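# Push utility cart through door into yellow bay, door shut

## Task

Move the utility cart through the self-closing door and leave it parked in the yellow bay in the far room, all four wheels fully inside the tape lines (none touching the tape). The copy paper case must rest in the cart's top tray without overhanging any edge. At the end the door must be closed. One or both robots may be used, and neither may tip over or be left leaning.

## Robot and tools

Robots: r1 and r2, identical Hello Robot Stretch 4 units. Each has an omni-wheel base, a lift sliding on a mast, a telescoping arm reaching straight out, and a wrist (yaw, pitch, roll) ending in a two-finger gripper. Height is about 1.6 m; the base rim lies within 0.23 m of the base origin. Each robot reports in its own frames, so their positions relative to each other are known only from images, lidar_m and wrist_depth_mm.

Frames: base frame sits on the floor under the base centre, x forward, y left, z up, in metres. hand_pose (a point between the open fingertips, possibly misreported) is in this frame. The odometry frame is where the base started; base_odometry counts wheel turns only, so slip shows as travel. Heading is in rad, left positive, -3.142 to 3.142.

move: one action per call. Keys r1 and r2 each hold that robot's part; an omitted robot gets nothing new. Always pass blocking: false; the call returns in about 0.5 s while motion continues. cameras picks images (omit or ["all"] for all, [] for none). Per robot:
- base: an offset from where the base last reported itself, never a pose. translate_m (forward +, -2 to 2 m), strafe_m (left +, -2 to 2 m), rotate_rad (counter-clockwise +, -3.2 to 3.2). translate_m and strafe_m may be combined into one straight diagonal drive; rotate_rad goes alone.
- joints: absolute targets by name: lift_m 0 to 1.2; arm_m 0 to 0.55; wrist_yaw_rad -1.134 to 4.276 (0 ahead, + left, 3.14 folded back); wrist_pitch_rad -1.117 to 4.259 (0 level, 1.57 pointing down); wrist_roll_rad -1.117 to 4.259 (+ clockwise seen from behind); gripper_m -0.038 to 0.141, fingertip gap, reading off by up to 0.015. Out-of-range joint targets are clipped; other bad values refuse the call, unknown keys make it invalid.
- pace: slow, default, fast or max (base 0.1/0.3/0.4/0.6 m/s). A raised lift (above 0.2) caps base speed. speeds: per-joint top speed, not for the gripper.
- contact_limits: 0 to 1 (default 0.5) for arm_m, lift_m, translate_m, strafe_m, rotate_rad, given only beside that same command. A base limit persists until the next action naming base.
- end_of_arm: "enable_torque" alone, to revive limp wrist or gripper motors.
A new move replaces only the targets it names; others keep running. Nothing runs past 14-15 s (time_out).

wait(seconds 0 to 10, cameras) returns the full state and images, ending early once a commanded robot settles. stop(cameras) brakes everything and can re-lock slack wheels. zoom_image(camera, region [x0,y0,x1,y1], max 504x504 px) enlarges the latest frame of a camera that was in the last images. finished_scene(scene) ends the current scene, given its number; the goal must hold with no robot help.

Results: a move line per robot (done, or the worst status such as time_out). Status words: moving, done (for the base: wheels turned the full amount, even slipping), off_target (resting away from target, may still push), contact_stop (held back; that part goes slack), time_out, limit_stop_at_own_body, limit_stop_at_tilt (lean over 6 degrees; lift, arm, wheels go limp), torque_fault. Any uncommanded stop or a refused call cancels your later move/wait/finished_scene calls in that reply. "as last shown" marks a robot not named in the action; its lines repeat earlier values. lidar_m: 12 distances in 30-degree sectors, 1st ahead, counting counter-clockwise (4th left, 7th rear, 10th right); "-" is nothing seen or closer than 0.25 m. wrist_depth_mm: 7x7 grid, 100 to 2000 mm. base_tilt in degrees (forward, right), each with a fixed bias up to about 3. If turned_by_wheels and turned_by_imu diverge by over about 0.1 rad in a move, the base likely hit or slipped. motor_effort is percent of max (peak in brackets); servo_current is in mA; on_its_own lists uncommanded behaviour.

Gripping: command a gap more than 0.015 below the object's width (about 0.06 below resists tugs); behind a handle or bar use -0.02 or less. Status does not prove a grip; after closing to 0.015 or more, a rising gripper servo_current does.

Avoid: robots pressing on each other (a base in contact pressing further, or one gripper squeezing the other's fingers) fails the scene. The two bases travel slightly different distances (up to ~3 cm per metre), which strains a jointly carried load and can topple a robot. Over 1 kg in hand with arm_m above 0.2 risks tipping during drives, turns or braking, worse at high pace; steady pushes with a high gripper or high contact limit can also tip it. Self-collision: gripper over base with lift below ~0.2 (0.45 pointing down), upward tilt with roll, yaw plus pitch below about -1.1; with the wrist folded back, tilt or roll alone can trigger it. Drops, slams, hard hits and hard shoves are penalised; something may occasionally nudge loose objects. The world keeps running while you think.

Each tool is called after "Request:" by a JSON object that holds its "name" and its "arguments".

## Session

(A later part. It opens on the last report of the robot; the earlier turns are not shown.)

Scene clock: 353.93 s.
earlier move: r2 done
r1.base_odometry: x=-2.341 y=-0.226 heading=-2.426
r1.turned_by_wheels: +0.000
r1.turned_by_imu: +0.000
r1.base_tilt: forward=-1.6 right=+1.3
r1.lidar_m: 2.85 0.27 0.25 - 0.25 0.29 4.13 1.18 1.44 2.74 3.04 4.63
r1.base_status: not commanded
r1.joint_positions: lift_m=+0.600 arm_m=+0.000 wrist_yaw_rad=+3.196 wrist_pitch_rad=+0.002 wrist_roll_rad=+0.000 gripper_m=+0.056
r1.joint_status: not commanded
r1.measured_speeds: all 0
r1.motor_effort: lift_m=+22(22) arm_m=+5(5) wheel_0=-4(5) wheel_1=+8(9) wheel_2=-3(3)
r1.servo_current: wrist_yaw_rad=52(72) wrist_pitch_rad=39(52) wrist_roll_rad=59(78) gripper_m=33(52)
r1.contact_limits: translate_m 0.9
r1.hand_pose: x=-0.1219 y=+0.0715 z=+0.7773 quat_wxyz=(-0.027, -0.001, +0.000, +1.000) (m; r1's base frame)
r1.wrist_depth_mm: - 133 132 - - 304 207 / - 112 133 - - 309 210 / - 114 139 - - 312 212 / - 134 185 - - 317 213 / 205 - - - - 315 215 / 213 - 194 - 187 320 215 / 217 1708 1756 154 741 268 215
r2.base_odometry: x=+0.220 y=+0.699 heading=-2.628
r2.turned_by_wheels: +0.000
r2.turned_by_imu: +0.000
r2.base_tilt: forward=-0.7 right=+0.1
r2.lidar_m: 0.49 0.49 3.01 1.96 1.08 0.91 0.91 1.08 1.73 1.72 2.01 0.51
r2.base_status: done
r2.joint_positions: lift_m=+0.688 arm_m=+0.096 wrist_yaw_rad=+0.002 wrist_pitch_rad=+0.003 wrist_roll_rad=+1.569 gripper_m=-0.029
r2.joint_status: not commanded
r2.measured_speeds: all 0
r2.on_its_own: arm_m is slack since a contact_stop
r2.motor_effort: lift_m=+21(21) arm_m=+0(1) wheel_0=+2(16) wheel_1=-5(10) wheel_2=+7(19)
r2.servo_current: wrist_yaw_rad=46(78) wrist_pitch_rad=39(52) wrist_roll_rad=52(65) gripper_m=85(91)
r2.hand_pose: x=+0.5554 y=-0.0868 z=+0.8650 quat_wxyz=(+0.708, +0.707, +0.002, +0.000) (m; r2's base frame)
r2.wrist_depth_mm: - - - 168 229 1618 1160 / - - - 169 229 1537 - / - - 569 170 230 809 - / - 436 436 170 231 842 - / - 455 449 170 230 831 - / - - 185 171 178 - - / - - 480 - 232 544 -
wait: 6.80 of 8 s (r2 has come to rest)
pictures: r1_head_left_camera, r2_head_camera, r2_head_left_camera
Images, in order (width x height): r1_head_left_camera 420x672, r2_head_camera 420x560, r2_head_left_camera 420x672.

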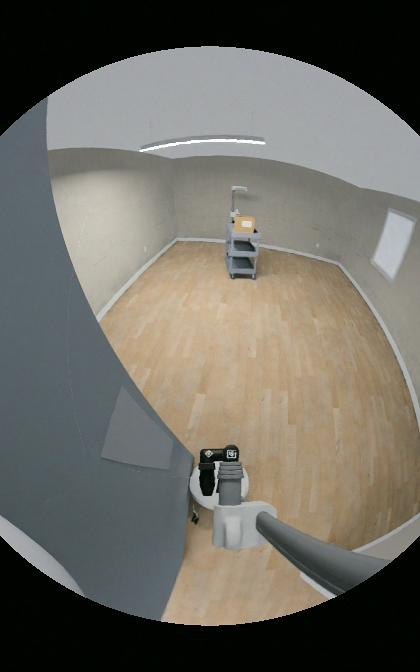

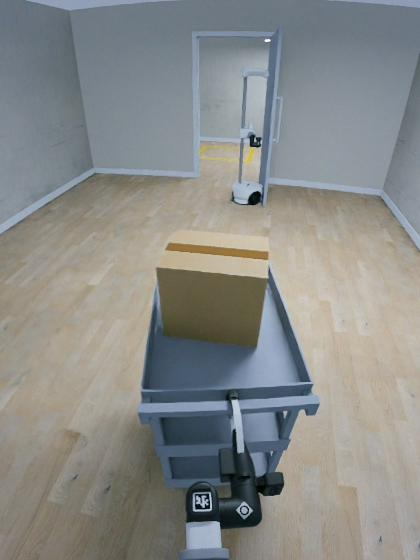

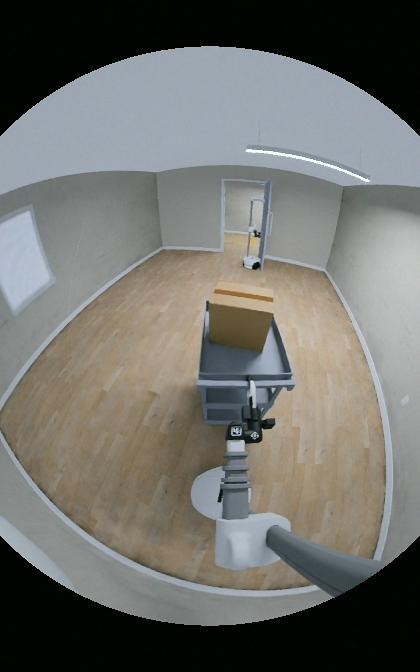

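Request:
{"name": "move", "arguments": {"blocking": false, "r2": {"base":{"strafe_m":0.1},"pace":"slow"}, "r1": {"base":{"translate_m":0.1,"strafe_m":0.12},"pace":"slow","contact_limits":{"translate_m":0.9}}, "cameras": []}}

Request:
{"name": "wait", "arguments": {"seconds": 3, "cameras": ["r2_head_camera","r1_head_camera","r2_head_left_camera","r1_head_left_camera"]}}

Scene clock: 375.40 s.
move: r1 moving; r2 moving
r1.base_odometry: x=-2.341 y=-0.238 heading=-2.426
r1.turned_by_wheels: +0.000
r1.turned_by_imu: +0.000
r1.base_tilt: forward=-1.6 right=+1.3
r1.lidar_m: 2.86 0.25 0.25 - 0.25 0.27 4.17 1.21 1.42 2.75 3.02 4.67
r1.base_status: translate_m moving; strafe_m moving
r1.joint_positions: lift_m=+0.600 arm_m=+0.000 wrist_yaw_rad=+3.196 wrist_pitch_rad=+0.002 wrist_roll_rad=+0.000 gripper_m=+0.056
r1.joint_status: not commanded
r1.measured_speeds: translate_m=+0.031 strafe_m=+0.037 rotate_rad=+0.001 lift_m=+0.000 arm_m=+0.000 wrist_yaw_rad=+0.000 wrist_pitch_rad=+0.000 wrist_roll_rad=+0.000
r1.motor_effort: lift_m=+22(22) arm_m=+5(5) wheel_0=-8(9) wheel_1=+13(15) wheel_2=-4(6)
r1.servo_current: wrist_yaw_rad=46(65) wrist_pitch_rad=46(46) wrist_roll_rad=65(65) gripper_m=46(46)
r1.contact_limits: translate_m 0.9
r1.hand_pose: x=-0.1219 y=+0.0715 z=+0.7773 quat_wxyz=(-0.027, -0.001, +0.000, +1.000) (m; r1's base frame)
r1.wrist_depth_mm: - 132 132 - - 298 206 / - 112 133 - - 301 207 / - 114 139 - - 309 209 / - 134 185 - - 310 212 / 205 - - - - 310 212 / 213 - 193 - 188 312 213 / 217 1808 1756 153 496 263 211
r2.base_odometry: x=+0.227 y=+0.686 heading=-2.628
r2.turned_by_wheels: -0.001
r2.turned_by_imu: +0.000
r2.base_tilt: forward=-0.7 right=+0.1
r2.lidar_m: 0.48 0.51 3.01 1.94 1.08 0.91 0.90 1.03 1.73 1.73 2.01 0.52
r2.base_status: strafe_m moving
r2.joint_positions: lift_m=+0.688 arm_m=+0.096 wrist_yaw_rad=-0.003 wrist_pitch_rad=+0.003 wrist_roll_rad=+1.569 gripper_m=-0.029
r2.joint_status: not commanded
r2.measured_speeds: translate_m=+0.000 strafe_m=+0.056 rotate_rad=-0.001 lift_m=+0.000 arm_m=+0.000 wrist_yaw_rad=-0.016 wrist_pitch_rad=+0.000 wrist_roll_rad=+0.000
r2.on_its_own: arm_m is slack since a contact_stop
r2.motor_effort: lift_m=+21(21) arm_m=+0(0) wheel_0=-15(15) wheel_1=+6(7) wheel_2=-1(5)
r2.servo_current: wrist_yaw_rad=39(52) wrist_pitch_rad=46(46) wrist_roll_rad=46(52) gripper_m=85(91)
r2.hand_pose: x=+0.5549 y=-0.0882 z=+0.8650 quat_wxyz=(+0.708, +0.707, +0.000, -0.002) (m; r2's base frame)
r2.wrist_depth_mm: - - - 169 231 1661 1138 / - - - 170 231 1537 - / - - 585 170 230 809 - / - 436 436 170 230 820 - / - 459 449 171 231 842 - / - 469 186 171 177 - - / - - 480 - 233 1576 -
pictures: none
No camera images: "cameras" was empty.

Scene clock: 377.07 s.
earlier move: r1 contact_stop; r2 done
r1.base_odometry: x=-2.346 y=-0.326 heading=-2.383
r1.turned_by_wheels: +0.043
r1.turned_by_imu: +0.077
r1.base_tilt: forward=-1.6 right=+1.3
r1.lidar_m: 2.82 2.32 0.25 - 0.25 0.27 - 1.26 1.71 2.80 3.18 2.90
r1.base_status: translate_m contact_stop; strafe_m contact_stop
r1.joint_positions: lift_m=+0.600 arm_m=+0.000 wrist_yaw_rad=+3.196 wrist_pitch_rad=+0.002 wrist_roll_rad=+0.000 gripper_m=+0.056
r1.joint_status: not commanded
r1.measured_speeds: all 0
r1.on_its_own: the wheels are slack since a contact_stop
r1.motor_effort: lift_m=+22(22) arm_m=+4(5) wheel_0=+0(29) wheel_1=+1(35) wheel_2=-1(7)
r1.servo_current: wrist_yaw_rad=59(65) wrist_pitch_rad=39(46) wrist_roll_rad=59(65) gripper_m=39(46)
r1.contact_limits: translate_m 0.9
r1.hand_pose: x=-0.1219 y=+0.0716 z=+0.7774 quat_wxyz=(-0.027, -0.001, +0.000, +1.000) (m; r1's base frame)
r1.wrist_depth_mm: - 135 - - 559 276 192 / - 120 142 - 559 278 193 / - 125 177 - - 283 196 / 111 135 211 - - 287 197 / 216 - - - - 287 198 / 1205 - 194 - 188 289 198 / 221 1281 1756 153 517 227 198
r2.base_odometry: x=+0.269 y=+0.612 heading=-2.628
r2.turned_by_wheels: +0.000
r2.turned_by_imu: +0.000
r2.base_tilt: forward=-0.6 right=+0.1
r2.lidar_m: 0.49 3.42 2.92 1.86 1.07 0.89 0.88 1.02 1.73 1.82 2.10 0.51
r2.base_status: done
r2.joint_positions: lift_m=+0.688 arm_m=+0.096 wrist_yaw_rad=-0.004 wrist_pitch_rad=+0.003 wrist_roll_rad=+1.569 gripper_m=-0.029
r2.joint_status: not commanded
r2.measured_speeds: all 0
r2.on_its_own: arm_m is slack since a contact_stop
r2.motor_effort: lift_m=+21(21) arm_m=+0(0) wheel_0=-10(18) wheel_1=+2(8) wheel_2=+0(5)
r2.servo_current: wrist_yaw_rad=52(59) wrist_pitch_rad=39(52) wrist_roll_rad=46(59) gripper_m=85(98)
r2.hand_pose: x=+0.5548 y=-0.0887 z=+0.8650 quat_wxyz=(+0.708, +0.707, +0.000, -0.003) (m; r2's base frame)
r2.wrist_depth_mm: - - - 167 228 1708 - / - - - 167 228 798 - / - 436 436 168 229 831 - / - 455 449 228 229 831 - / - 473 469 170 230 - - / - - 185 170 177 - - / - - - - 233 1499 492
wait: 1.67 of 3 s (r2 has come to rest)
pictures: r1_head_camera, r1_head_left_camera, r2_head_camera, r2_head_left_camera
Images, in order (width x height): r1_head_camera 420x560, r1_head_left_camera 420x672, r2_head_camera 420x560, r2_head_left_camera 420x672.

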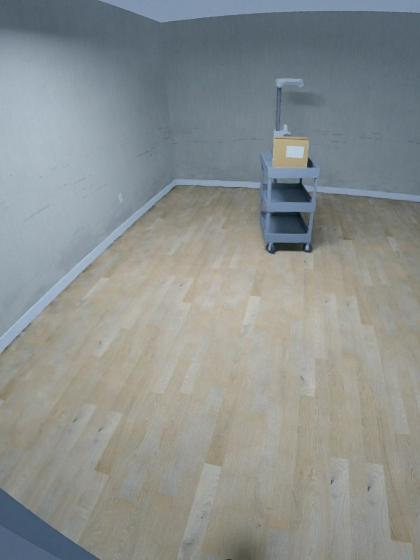

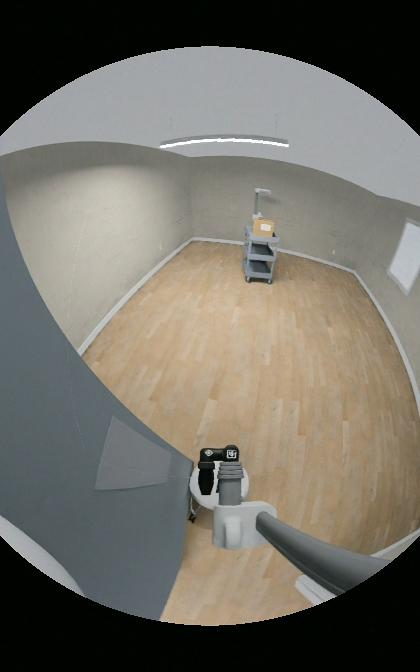

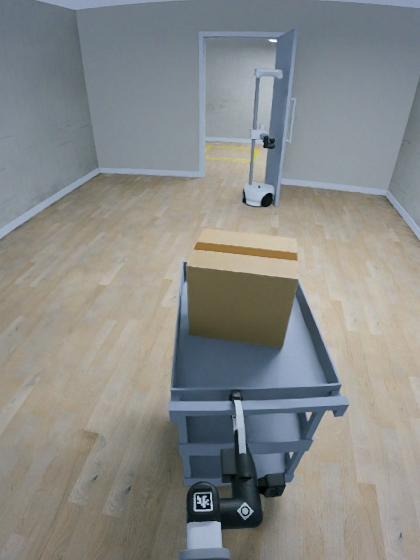

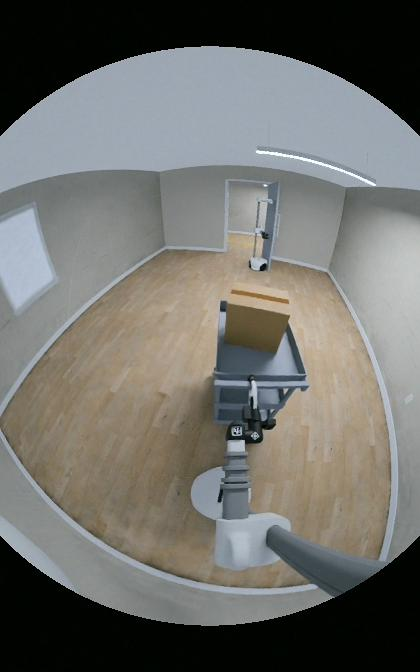

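Request:
{"name": "zoom_image", "arguments": {"camera": "r2_head_camera", "region": [180, 20, 320, 220]}}

Scaled by 2.520 from the camera's 420x560 image, which has a finer 1200x1600 frame.

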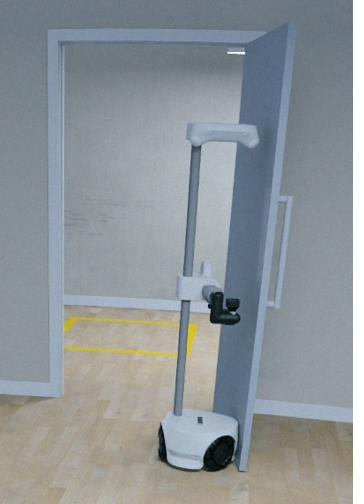

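Request:
{"name": "move", "arguments": {"blocking": false, "r1": {"base":{"strafe_m":0.2},"pace":"slow","contact_limits":{"strafe_m":1.0}}, "r2": {"base":{"rotate_rad":-0.2},"pace":"slow"}, "cameras": []}}

Request:
{"name": "wait", "arguments": {"seconds": 1, "cameras": []}}

Request:
{"name": "wait", "arguments": {"seconds": 3, "cameras": ["r2_head_camera","r2_head_left_camera"]}}

Request:
{"name": "zoom_image", "arguments": {"camera": "r2_head_camera", "region": [100, 20, 300, 220]}}

Scene clock: 401.80 s.
earlier move: r1 contact_stop
move: r1 moving; r2 moving
r1.base_odometry: x=-2.338 y=-0.331 heading=-2.370
r1.turned_by_wheels: +0.014
r1.turned_by_imu: -0.002
r1.base_tilt: forward=-1.6 right=+1.3
r1.lidar_m: 2.80 2.31 0.25 - 0.25 0.28 - 1.28 1.68 2.80 3.17 2.90
r1.base_status: earlier translate_m contact_stop (by the wheels' count: +0.069 of +0.100); earlier strafe_m contact_stop (by the wheels' count: +0.072 of +0.120); strafe_m moving
r1.joint_positions: lift_m=+0.600 arm_m=+0.000 wrist_yaw_rad=+3.196 wrist_pitch_rad=+0.002 wrist_roll_rad=+0.000 gripper_m=+0.056
r1.joint_status: not commanded
r1.measured_speeds: translate_m=-0.016 strafe_m=+0.028 rotate_rad=+0.093 lift_m=+0.000 arm_m=+0.000 wrist_yaw_rad=+0.000 wrist_pitch_rad=+0.000 wrist_roll_rad=+0.000
r1.motor_effort: lift_m=+22(22) arm_m=+4(4) wheel_0=-27(27) wheel_1=+33(33) wheel_2=-4(4)
r1.servo_current: wrist_yaw_rad=33(65) wrist_pitch_rad=39(46) wrist_roll_rad=59(65) gripper_m=46(46)
r1.contact_limits: strafe_m 1
r1.hand_pose: x=-0.1219 y=+0.0716 z=+0.7774 quat_wxyz=(-0.027, -0.001, +0.000, +1.000) (m; r1's base frame)
r1.wrist_depth_mm: - 134 - - 564 279 195 / - 121 134 - - 282 196 / - 124 157 - - 286 198 / 107 135 208 - - 290 199 / 213 - - - - 291 200 / 223 - 193 - 189 291 200 / 219 1255 1756 153 530 247 200
r2.base_odometry: x=+0.269 y=+0.612 heading=-2.749
r2.turned_by_wheels: -0.120
r2.turned_by_imu: -0.116
r2.base_tilt: forward=-0.6 right=+0.0
r2.lidar_m: 0.49 3.74 2.96 2.41 1.14 0.90 0.88 0.94 1.47 1.82 1.99 0.53
r2.base_status: rotate_rad moving
r2.joint_positions: lift_m=+0.688 arm_m=+0.096 wrist_yaw_rad=+0.010 wrist_pitch_rad=+0.003 wrist_roll_rad=+1.569 gripper_m=-0.029
r2.joint_status: not commanded
r2.measured_speeds: translate_m=-0.001 strafe_m=+0.001 rotate_rad=-0.419 lift_m=+0.000 arm_m=+0.000 wrist_yaw_rad=+0.021 wrist_pitch_rad=+0.000 wrist_roll_rad=+0.000
r2.on_its_own: arm_m is slack since a contact_stop
r2.motor_effort: lift_m=+21(21) arm_m=+0(0) wheel_0=+14(14) wheel_1=+7(9) wheel_2=+14(16)
r2.servo_current: wrist_yaw_rad=72(72) wrist_pitch_rad=46(46) wrist_roll_rad=46(52) gripper_m=85(85)
r2.hand_pose: x=+0.5560 y=-0.0845 z=+0.8650 quat_wxyz=(+0.708, +0.707, +0.005, +0.002) (m; r2's base frame)
r2.wrist_depth_mm: - - - 176 237 1661 492 / - - - 175 236 1576 - / - 439 433 174 235 854 - / - 449 442 233 234 842 - / - 466 459 172 232 842 - / - - 189 171 179 - - / - - 484 - 229 1537 -
pictures: none
No camera images: "cameras" was empty.

Scene clock: 402.43 s.
earlier move: r1 contact_stop; r2 moving
r1.base_odometry: x=-2.336 y=-0.329 heading=-2.359
r1.turned_by_wheels: +0.010
r1.turned_by_imu: +0.004
r1.base_tilt: forward=-1.6 right=+1.2
r1.lidar_m: 2.79 2.33 0.25 - 0.25 0.30 - 1.27 1.72 2.80 3.19 2.92
r1.base_status: strafe_m contact_stop (by the wheels' count: +0.009 of +0.200)
r1.joint_positions: lift_m=+0.600 arm_m=+0.000 wrist_yaw_rad=+3.196 wrist_pitch_rad=+0.002 wrist_roll_rad=+0.000 gripper_m=+0.056
r1.joint_status: not commanded
r1.measured_speeds: all 0
r1.on_its_own: the wheels are slack since a contact_stop
r1.motor_effort: lift_m=+22(22) arm_m=+4(4) wheel_0=+0(31) wheel_1=+0(37) wheel_2=+0(5)
r1.servo_current: wrist_yaw_rad=59(65) wrist_pitch_rad=46(52) wrist_roll_rad=39(65) gripper_m=39(46)
r1.contact_limits: strafe_m 1
r1.hand_pose: x=-0.1219 y=+0.0716 z=+0.7774 quat_wxyz=(-0.027, -0.001, +0.000, +1.000) (m; r1's base frame)
r1.wrist_depth_mm: - 134 - - - 283 195 / - 121 134 - - 287 197 / - 124 157 - - 290 200 / 107 135 208 - - 291 202 / 213 - - - - 294 202 / 220 - 194 - 188 296 201 / 218 1255 1808 153 544 230 202
r2.base_odometry: x=+0.270 y=+0.612 heading=-2.827
r2.turned_by_wheels: -0.079
r2.turned_by_imu: -0.077
r2.base_tilt: forward=-0.7 right=+0.1
r2.lidar_m: 0.46 4.00 2.98 2.91 1.22 0.91 0.86 0.94 1.37 1.83 1.92 0.54
r2.base_status: rotate_rad moving
r2.joint_positions: lift_m=+0.688 arm_m=+0.096 wrist_yaw_rad=-0.003 wrist_pitch_rad=+0.003 wrist_roll_rad=+1.569 gripper_m=-0.029
r2.joint_status: not commanded
r2.measured_speeds: all 0
r2.on_its_own: arm_m is slack since a contact_stop
r2.motor_effort: lift_m=+21(21) arm_m=+0(0) wheel_0=+5(16) wheel_1=+4(9) wheel_2=+0(16)
r2.servo_current: wrist_yaw_rad=52(72) wrist_pitch_rad=46(46) wrist_roll_rad=46(59) gripper_m=85(91)
r2.hand_pose: x=+0.5549 y=-0.0882 z=+0.8650 quat_wxyz=(+0.708, +0.707, +0.000, -0.002) (m; r2's base frame)
r2.wrist_depth_mm: - - - 274 282 1537 1138 / - - - 202 268 1618 496 / - - - 191 255 1808 - / - 449 449 184 244 831 - / - 449 452 178 236 831 - / - 449 186 169 179 - - / - 442 442 - 220 - -
wait: 0.63 of 1 s (r1 has come to rest)
pictures: none
No camera images: "cameras" was empty.

not run: a stop that you did not command came earlier in this reply.

Scaled by 2.520 from the camera's 420x560 image, which has a finer 1200x1600 frame.

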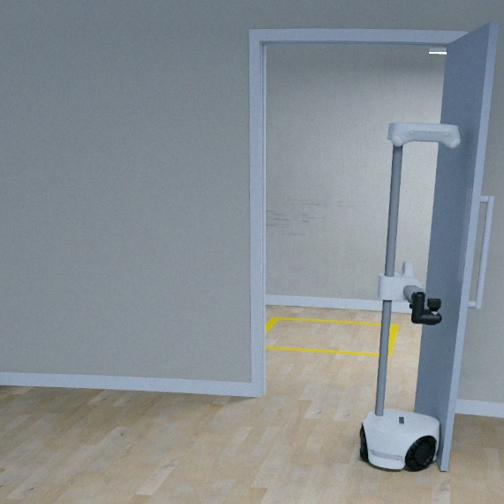

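Request:
{"name": "move", "arguments": {"blocking": false, "r1": {"base":{"translate_m":0.2},"pace":"slow","contact_limits":{"translate_m":1.0}}, "cameras": []}}

Request:
{"name": "wait", "arguments": {"seconds": 4, "cameras": ["r2_head_camera","r1_head_left_camera"]}}

Request:
{"name": "zoom_image", "arguments": {"camera": "r2_head_camera", "region": [100, 20, 300, 220]}}

Scene clock: 414.07 s.
earlier move: r2 done
move: r1 moving
r1.base_odometry: x=-2.345 y=-0.338 heading=-2.359
r1.turned_by_wheels: +0.000
r1.turned_by_imu: +0.000
r1.base_tilt: forward=-1.6 right=+1.3
r1.lidar_m: 2.80 2.33 0.25 - 0.25 0.29 - 1.27 1.73 2.81 3.18 2.89
r1.base_status: translate_m moving
r1.joint_positions: lift_m=+0.600 arm_m=+0.000 wrist_yaw_rad=+3.196 wrist_pitch_rad=+0.002 wrist_roll_rad=+0.000 gripper_m=+0.056
r1.joint_status: not commanded
r1.measured_speeds: translate_m=+0.048 strafe_m=+0.000 rotate_rad=-0.001 lift_m=+0.000 arm_m=+0.000 wrist_yaw_rad=+0.000 wrist_pitch_rad=+0.000 wrist_roll_rad=+0.000
r1.motor_effort: lift_m=+22(22) arm_m=+4(4) wheel_0=+2(3) wheel_1=+10(11) wheel_2=-7(8)
r1.servo_current: wrist_yaw_rad=65(65) wrist_pitch_rad=46(46) wrist_roll_rad=46(65) gripper_m=39(46)
r1.contact_limits: translate_m 1
r1.hand_pose: x=-0.1219 y=+0.0716 z=+0.7774 quat_wxyz=(-0.027, -0.001, +0.000, +1.000) (m; r1's base frame)
r1.wrist_depth_mm: - 135 - - - 282 195 / - 121 135 - - 287 198 / - 124 157 - - 290 200 / 107 135 208 - - 291 201 / 213 - - - - 293 202 / 220 - 194 - 188 296 202 / 220 1281 1756 153 535 231 201
r2.base_odometry: x=+0.270 y=+0.612 heading=-2.827
r2.turned_by_wheels: +0.000
r2.turned_by_imu: +0.001
r2.base_tilt: forward=-0.7 right=+0.0
r2.lidar_m: 0.45 4.00 2.98 2.94 1.27 0.92 0.86 0.93 1.37 1.81 1.92 0.52
r2.base_status: done
r2.joint_positions: lift_m=+0.688 arm_m=+0.096 wrist_yaw_rad=-0.003 wrist_pitch_rad=+0.003 wrist_roll_rad=+1.569 gripper_m=-0.029
r2.joint_status: not commanded
r2.measured_speeds: all 0
r2.on_its_own: arm_m is slack since a contact_stop
r2.motor_effort: lift_m=+21(21) arm_m=+0(0) wheel_0=+4(4) wheel_1=+5(6) wheel_2=-1(1)
r2.servo_current: wrist_yaw_rad=52(52) wrist_pitch_rad=39(46) wrist_roll_rad=46(52) gripper_m=91(91)
r2.hand_pose: x=+0.5549 y=-0.0882 z=+0.8650 quat_wxyz=(+0.708, +0.707, +0.000, -0.002) (m; r2's base frame)
r2.wrist_depth_mm: - - - 272 281 1537 1138 / - - - 202 268 1661 496 / - - - 191 255 768 - / - 452 452 184 245 842 - / - 449 452 178 236 831 - / - 445 185 169 179 - - / - 442 442 - 220 - -
pictures: none
No camera images: "cameras" was empty.

Scene clock: 416.87 s.
earlier move: r1 done
r1.base_odometry: x=-2.478 y=-0.470 heading=-2.358
r1.turned_by_wheels: +0.001
r1.turned_by_imu: +0.017
r1.base_tilt: forward=-1.6 right=+1.3
r1.lidar_m: 2.60 2.23 1.89 1.90 0.25 0.31 - 1.44 2.12 2.84 3.30 2.72
r1.base_status: done
r1.joint_positions: lift_m=+0.600 arm_m=+0.000 wrist_yaw_rad=+3.196 wrist_pitch_rad=+0.002 wrist_roll_rad=+0.000 gripper_m=+0.056
r1.joint_status: not commanded
r1.measured_speeds: all 0
r1.motor_effort: lift_m=+22(22) arm_m=+4(4) wheel_0=-8(15) wheel_1=+26(38) wheel_2=-2(12)
r1.servo_current: wrist_yaw_rad=39(65) wrist_pitch_rad=39(52) wrist_roll_rad=52(72) gripper_m=46(46)
r1.contact_limits: translate_m 1
r1.hand_pose: x=-0.1219 y=+0.0716 z=+0.7774 quat_wxyz=(-0.027, -0.001, +0.000, +1.000) (m; r1's base frame)
r1.wrist_depth_mm: - 134 - - - 281 192 / - 122 135 - - 283 193 / - 123 160 - - 287 196 / 109 135 213 - - 290 198 / 137 - - - 544 291 198 / 221 - 193 - 188 296 198 / - 164 1708 153 549 228 198
r2.base_odometry: x=+0.270 y=+0.612 heading=-2.827
r2.turned_by_wheels: +0.000
r2.turned_by_imu: +0.000
r2.base_tilt: forward=-0.7 right=+0.1
r2.lidar_m: 0.45 3.98 3.01 2.93 1.22 0.90 0.89 0.93 1.33 1.81 1.94 0.55
r2.base_status: done
r2.joint_positions: lift_m=+0.688 arm_m=+0.096 wrist_yaw_rad=-0.003 wrist_pitch_rad=+0.003 wrist_roll_rad=+1.569 gripper_m=-0.029
r2.joint_status: not commanded
r2.measured_speeds: all 0
r2.on_its_own: arm_m is slack since a contact_stop
r2.motor_effort: lift_m=+21(21) arm_m=+0(1) wheel_0=+3(4) wheel_1=+5(6) wheel_2=-1(1)
r2.servo_current: wrist_yaw_rad=46(65) wrist_pitch_rad=39(52) wrist_roll_rad=46(65) gripper_m=85(91)
r2.hand_pose: x=+0.5549 y=-0.0882 z=+0.8650 quat_wxyz=(+0.708, +0.707, +0.000, -0.002) (m; r2's base frame)
r2.wrist_depth_mm: - - - 273 279 1499 1138 / - - - 201 267 1618 500 / - - - 191 255 778 - / - 452 452 184 244 842 - / - 449 442 178 236 842 - / - 449 185 169 179 - - / - 442 442 - 220 - -
wait: 2.80 of 4 s (r1 has come to rest)
pictures: r1_head_left_camera, r2_head_camera
Images, in order (width x height): r1_head_left_camera 420x672, r2_head_camera 420x560.

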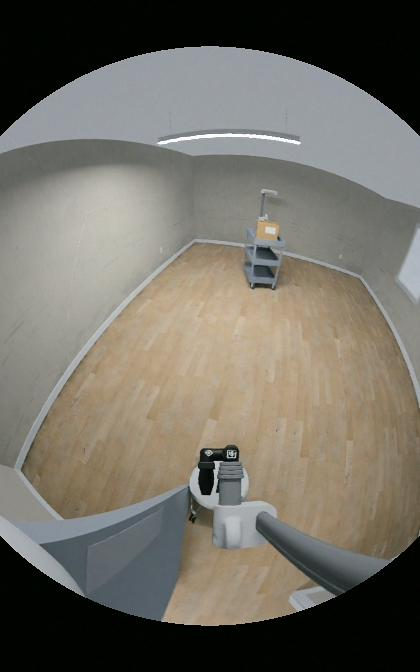

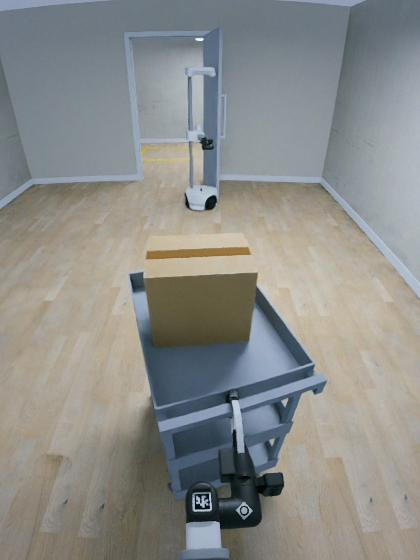

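Scaled by 2.520 from the camera's 420x560 image, which has a finer 1200x1600 frame.

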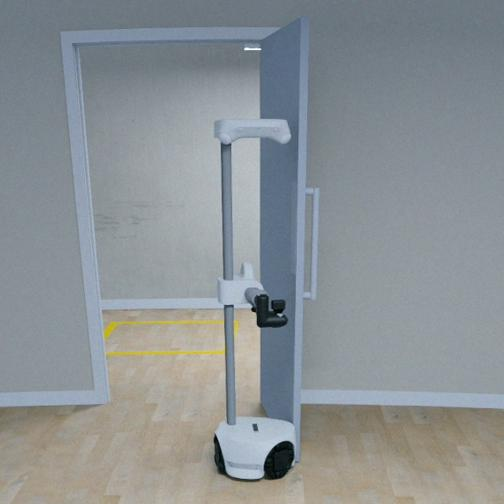

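Request:
{"name": "move", "arguments": {"blocking": false, "r1": {"base":{"strafe_m":0.25},"pace":"slow","contact_limits":{"strafe_m":1.0}}, "r2": {"base":{"strafe_m":0.1},"pace":"slow"}, "cameras": []}}

Request:
{"name": "wait", "arguments": {"seconds": 4, "cameras": ["r2_head_camera","r1_head_left_camera"]}}

Request:
{"name": "zoom_image", "arguments": {"camera": "r2_head_camera", "region": [100, 20, 300, 220]}}

Scene clock: 422.00 s.
move: r1 contact_stop; r2 moving
r1.base_odometry: x=-2.472 y=-0.471 heading=-2.337
r1.turned_by_wheels: +0.021
r1.turned_by_imu: +0.003
r1.base_tilt: forward=-1.6 right=+1.2
r1.lidar_m: 2.63 2.21 1.91 1.89 0.25 0.31 - 1.44 2.13 2.83 3.29 2.69
r1.base_status: strafe_m contact_stop
r1.joint_positions: lift_m=+0.600 arm_m=+0.000 wrist_yaw_rad=+3.196 wrist_pitch_rad=+0.002 wrist_roll_rad=+0.000 gripper_m=+0.056
r1.joint_status: not commanded
r1.measured_speeds: translate_m=-0.002 strafe_m=-0.005 rotate_rad=+0.037 lift_m=+0.000 arm_m=+0.000 wrist_yaw_rad=+0.000 wrist_pitch_rad=+0.000 wrist_roll_rad=+0.000
r1.on_its_own: the wheels are slack since a contact_stop
r1.motor_effort: lift_m=+22(22) arm_m=+4(4) wheel_0=-18(33) wheel_1=+17(38) wheel_2=+0(1)
r1.servo_current: wrist_yaw_rad=39(59) wrist_pitch_rad=39(52) wrist_roll_rad=33(59) gripper_m=39(46)
r1.contact_limits: strafe_m 1
r1.hand_pose: x=-0.1219 y=+0.0716 z=+0.7774 quat_wxyz=(-0.027, -0.001, +0.000, +1.000) (m; r1's base frame)
r1.wrist_depth_mm: - 134 - - - 281 192 / - 122 135 - - 285 193 / - 124 160 - - 287 196 / 109 135 213 - - 291 198 / 137 - - - - 294 199 / 222 - 194 - 187 296 198 / - 163 1708 153 559 247 198
r2.base_odometry: x=+0.274 y=+0.598 heading=-2.828
r2.turned_by_wheels: +0.000
r2.turned_by_imu: +0.000
r2.base_tilt: forward=-0.7 right=+0.1
r2.lidar_m: 0.44 3.94 2.98 2.92 1.24 0.94 0.88 0.95 1.36 1.81 1.95 0.54
r2.base_status: strafe_m moving
r2.joint_positions: lift_m=+0.688 arm_m=+0.096 wrist_yaw_rad=-0.003 wrist_pitch_rad=+0.003 wrist_roll_rad=+1.569 gripper_m=-0.029
r2.joint_status: not commanded
r2.measured_speeds: translate_m=+0.000 strafe_m=+0.055 rotate_rad=-0.001 lift_m=+0.000 arm_m=+0.000 wrist_yaw_rad=+0.000 wrist_pitch_rad=+0.000 wrist_roll_rad=+0.000
r2.on_its_own: arm_m is slack since a contact_stop
r2.motor_effort: lift_m=+21(21) arm_m=+0(0) wheel_0=-8(10) wheel_1=+7(9) wheel_2=-1(2)
r2.servo_current: wrist_yaw_rad=46(59) wrist_pitch_rad=39(46) wrist_roll_rad=52(52) gripper_m=85(91)
r2.hand_pose: x=+0.5549 y=-0.0882 z=+0.8650 quat_wxyz=(+0.708, +0.707, +0.000, -0.002) (m; r2's base frame)
r2.wrist_depth_mm: - - - 273 282 1708 1138 / - - - 201 268 1661 500 / - - - 191 254 778 - / - 455 452 184 246 809 - / - 449 442 178 236 842 - / - 449 185 169 179 - - / - 445 442 - 220 - -
pictures: none
No camera images: "cameras" was empty.

not run: a stop that you did not command came earlier in this reply.

Scaled by 2.520 from the camera's 420x560 image, which has a finer 1200x1600 frame.

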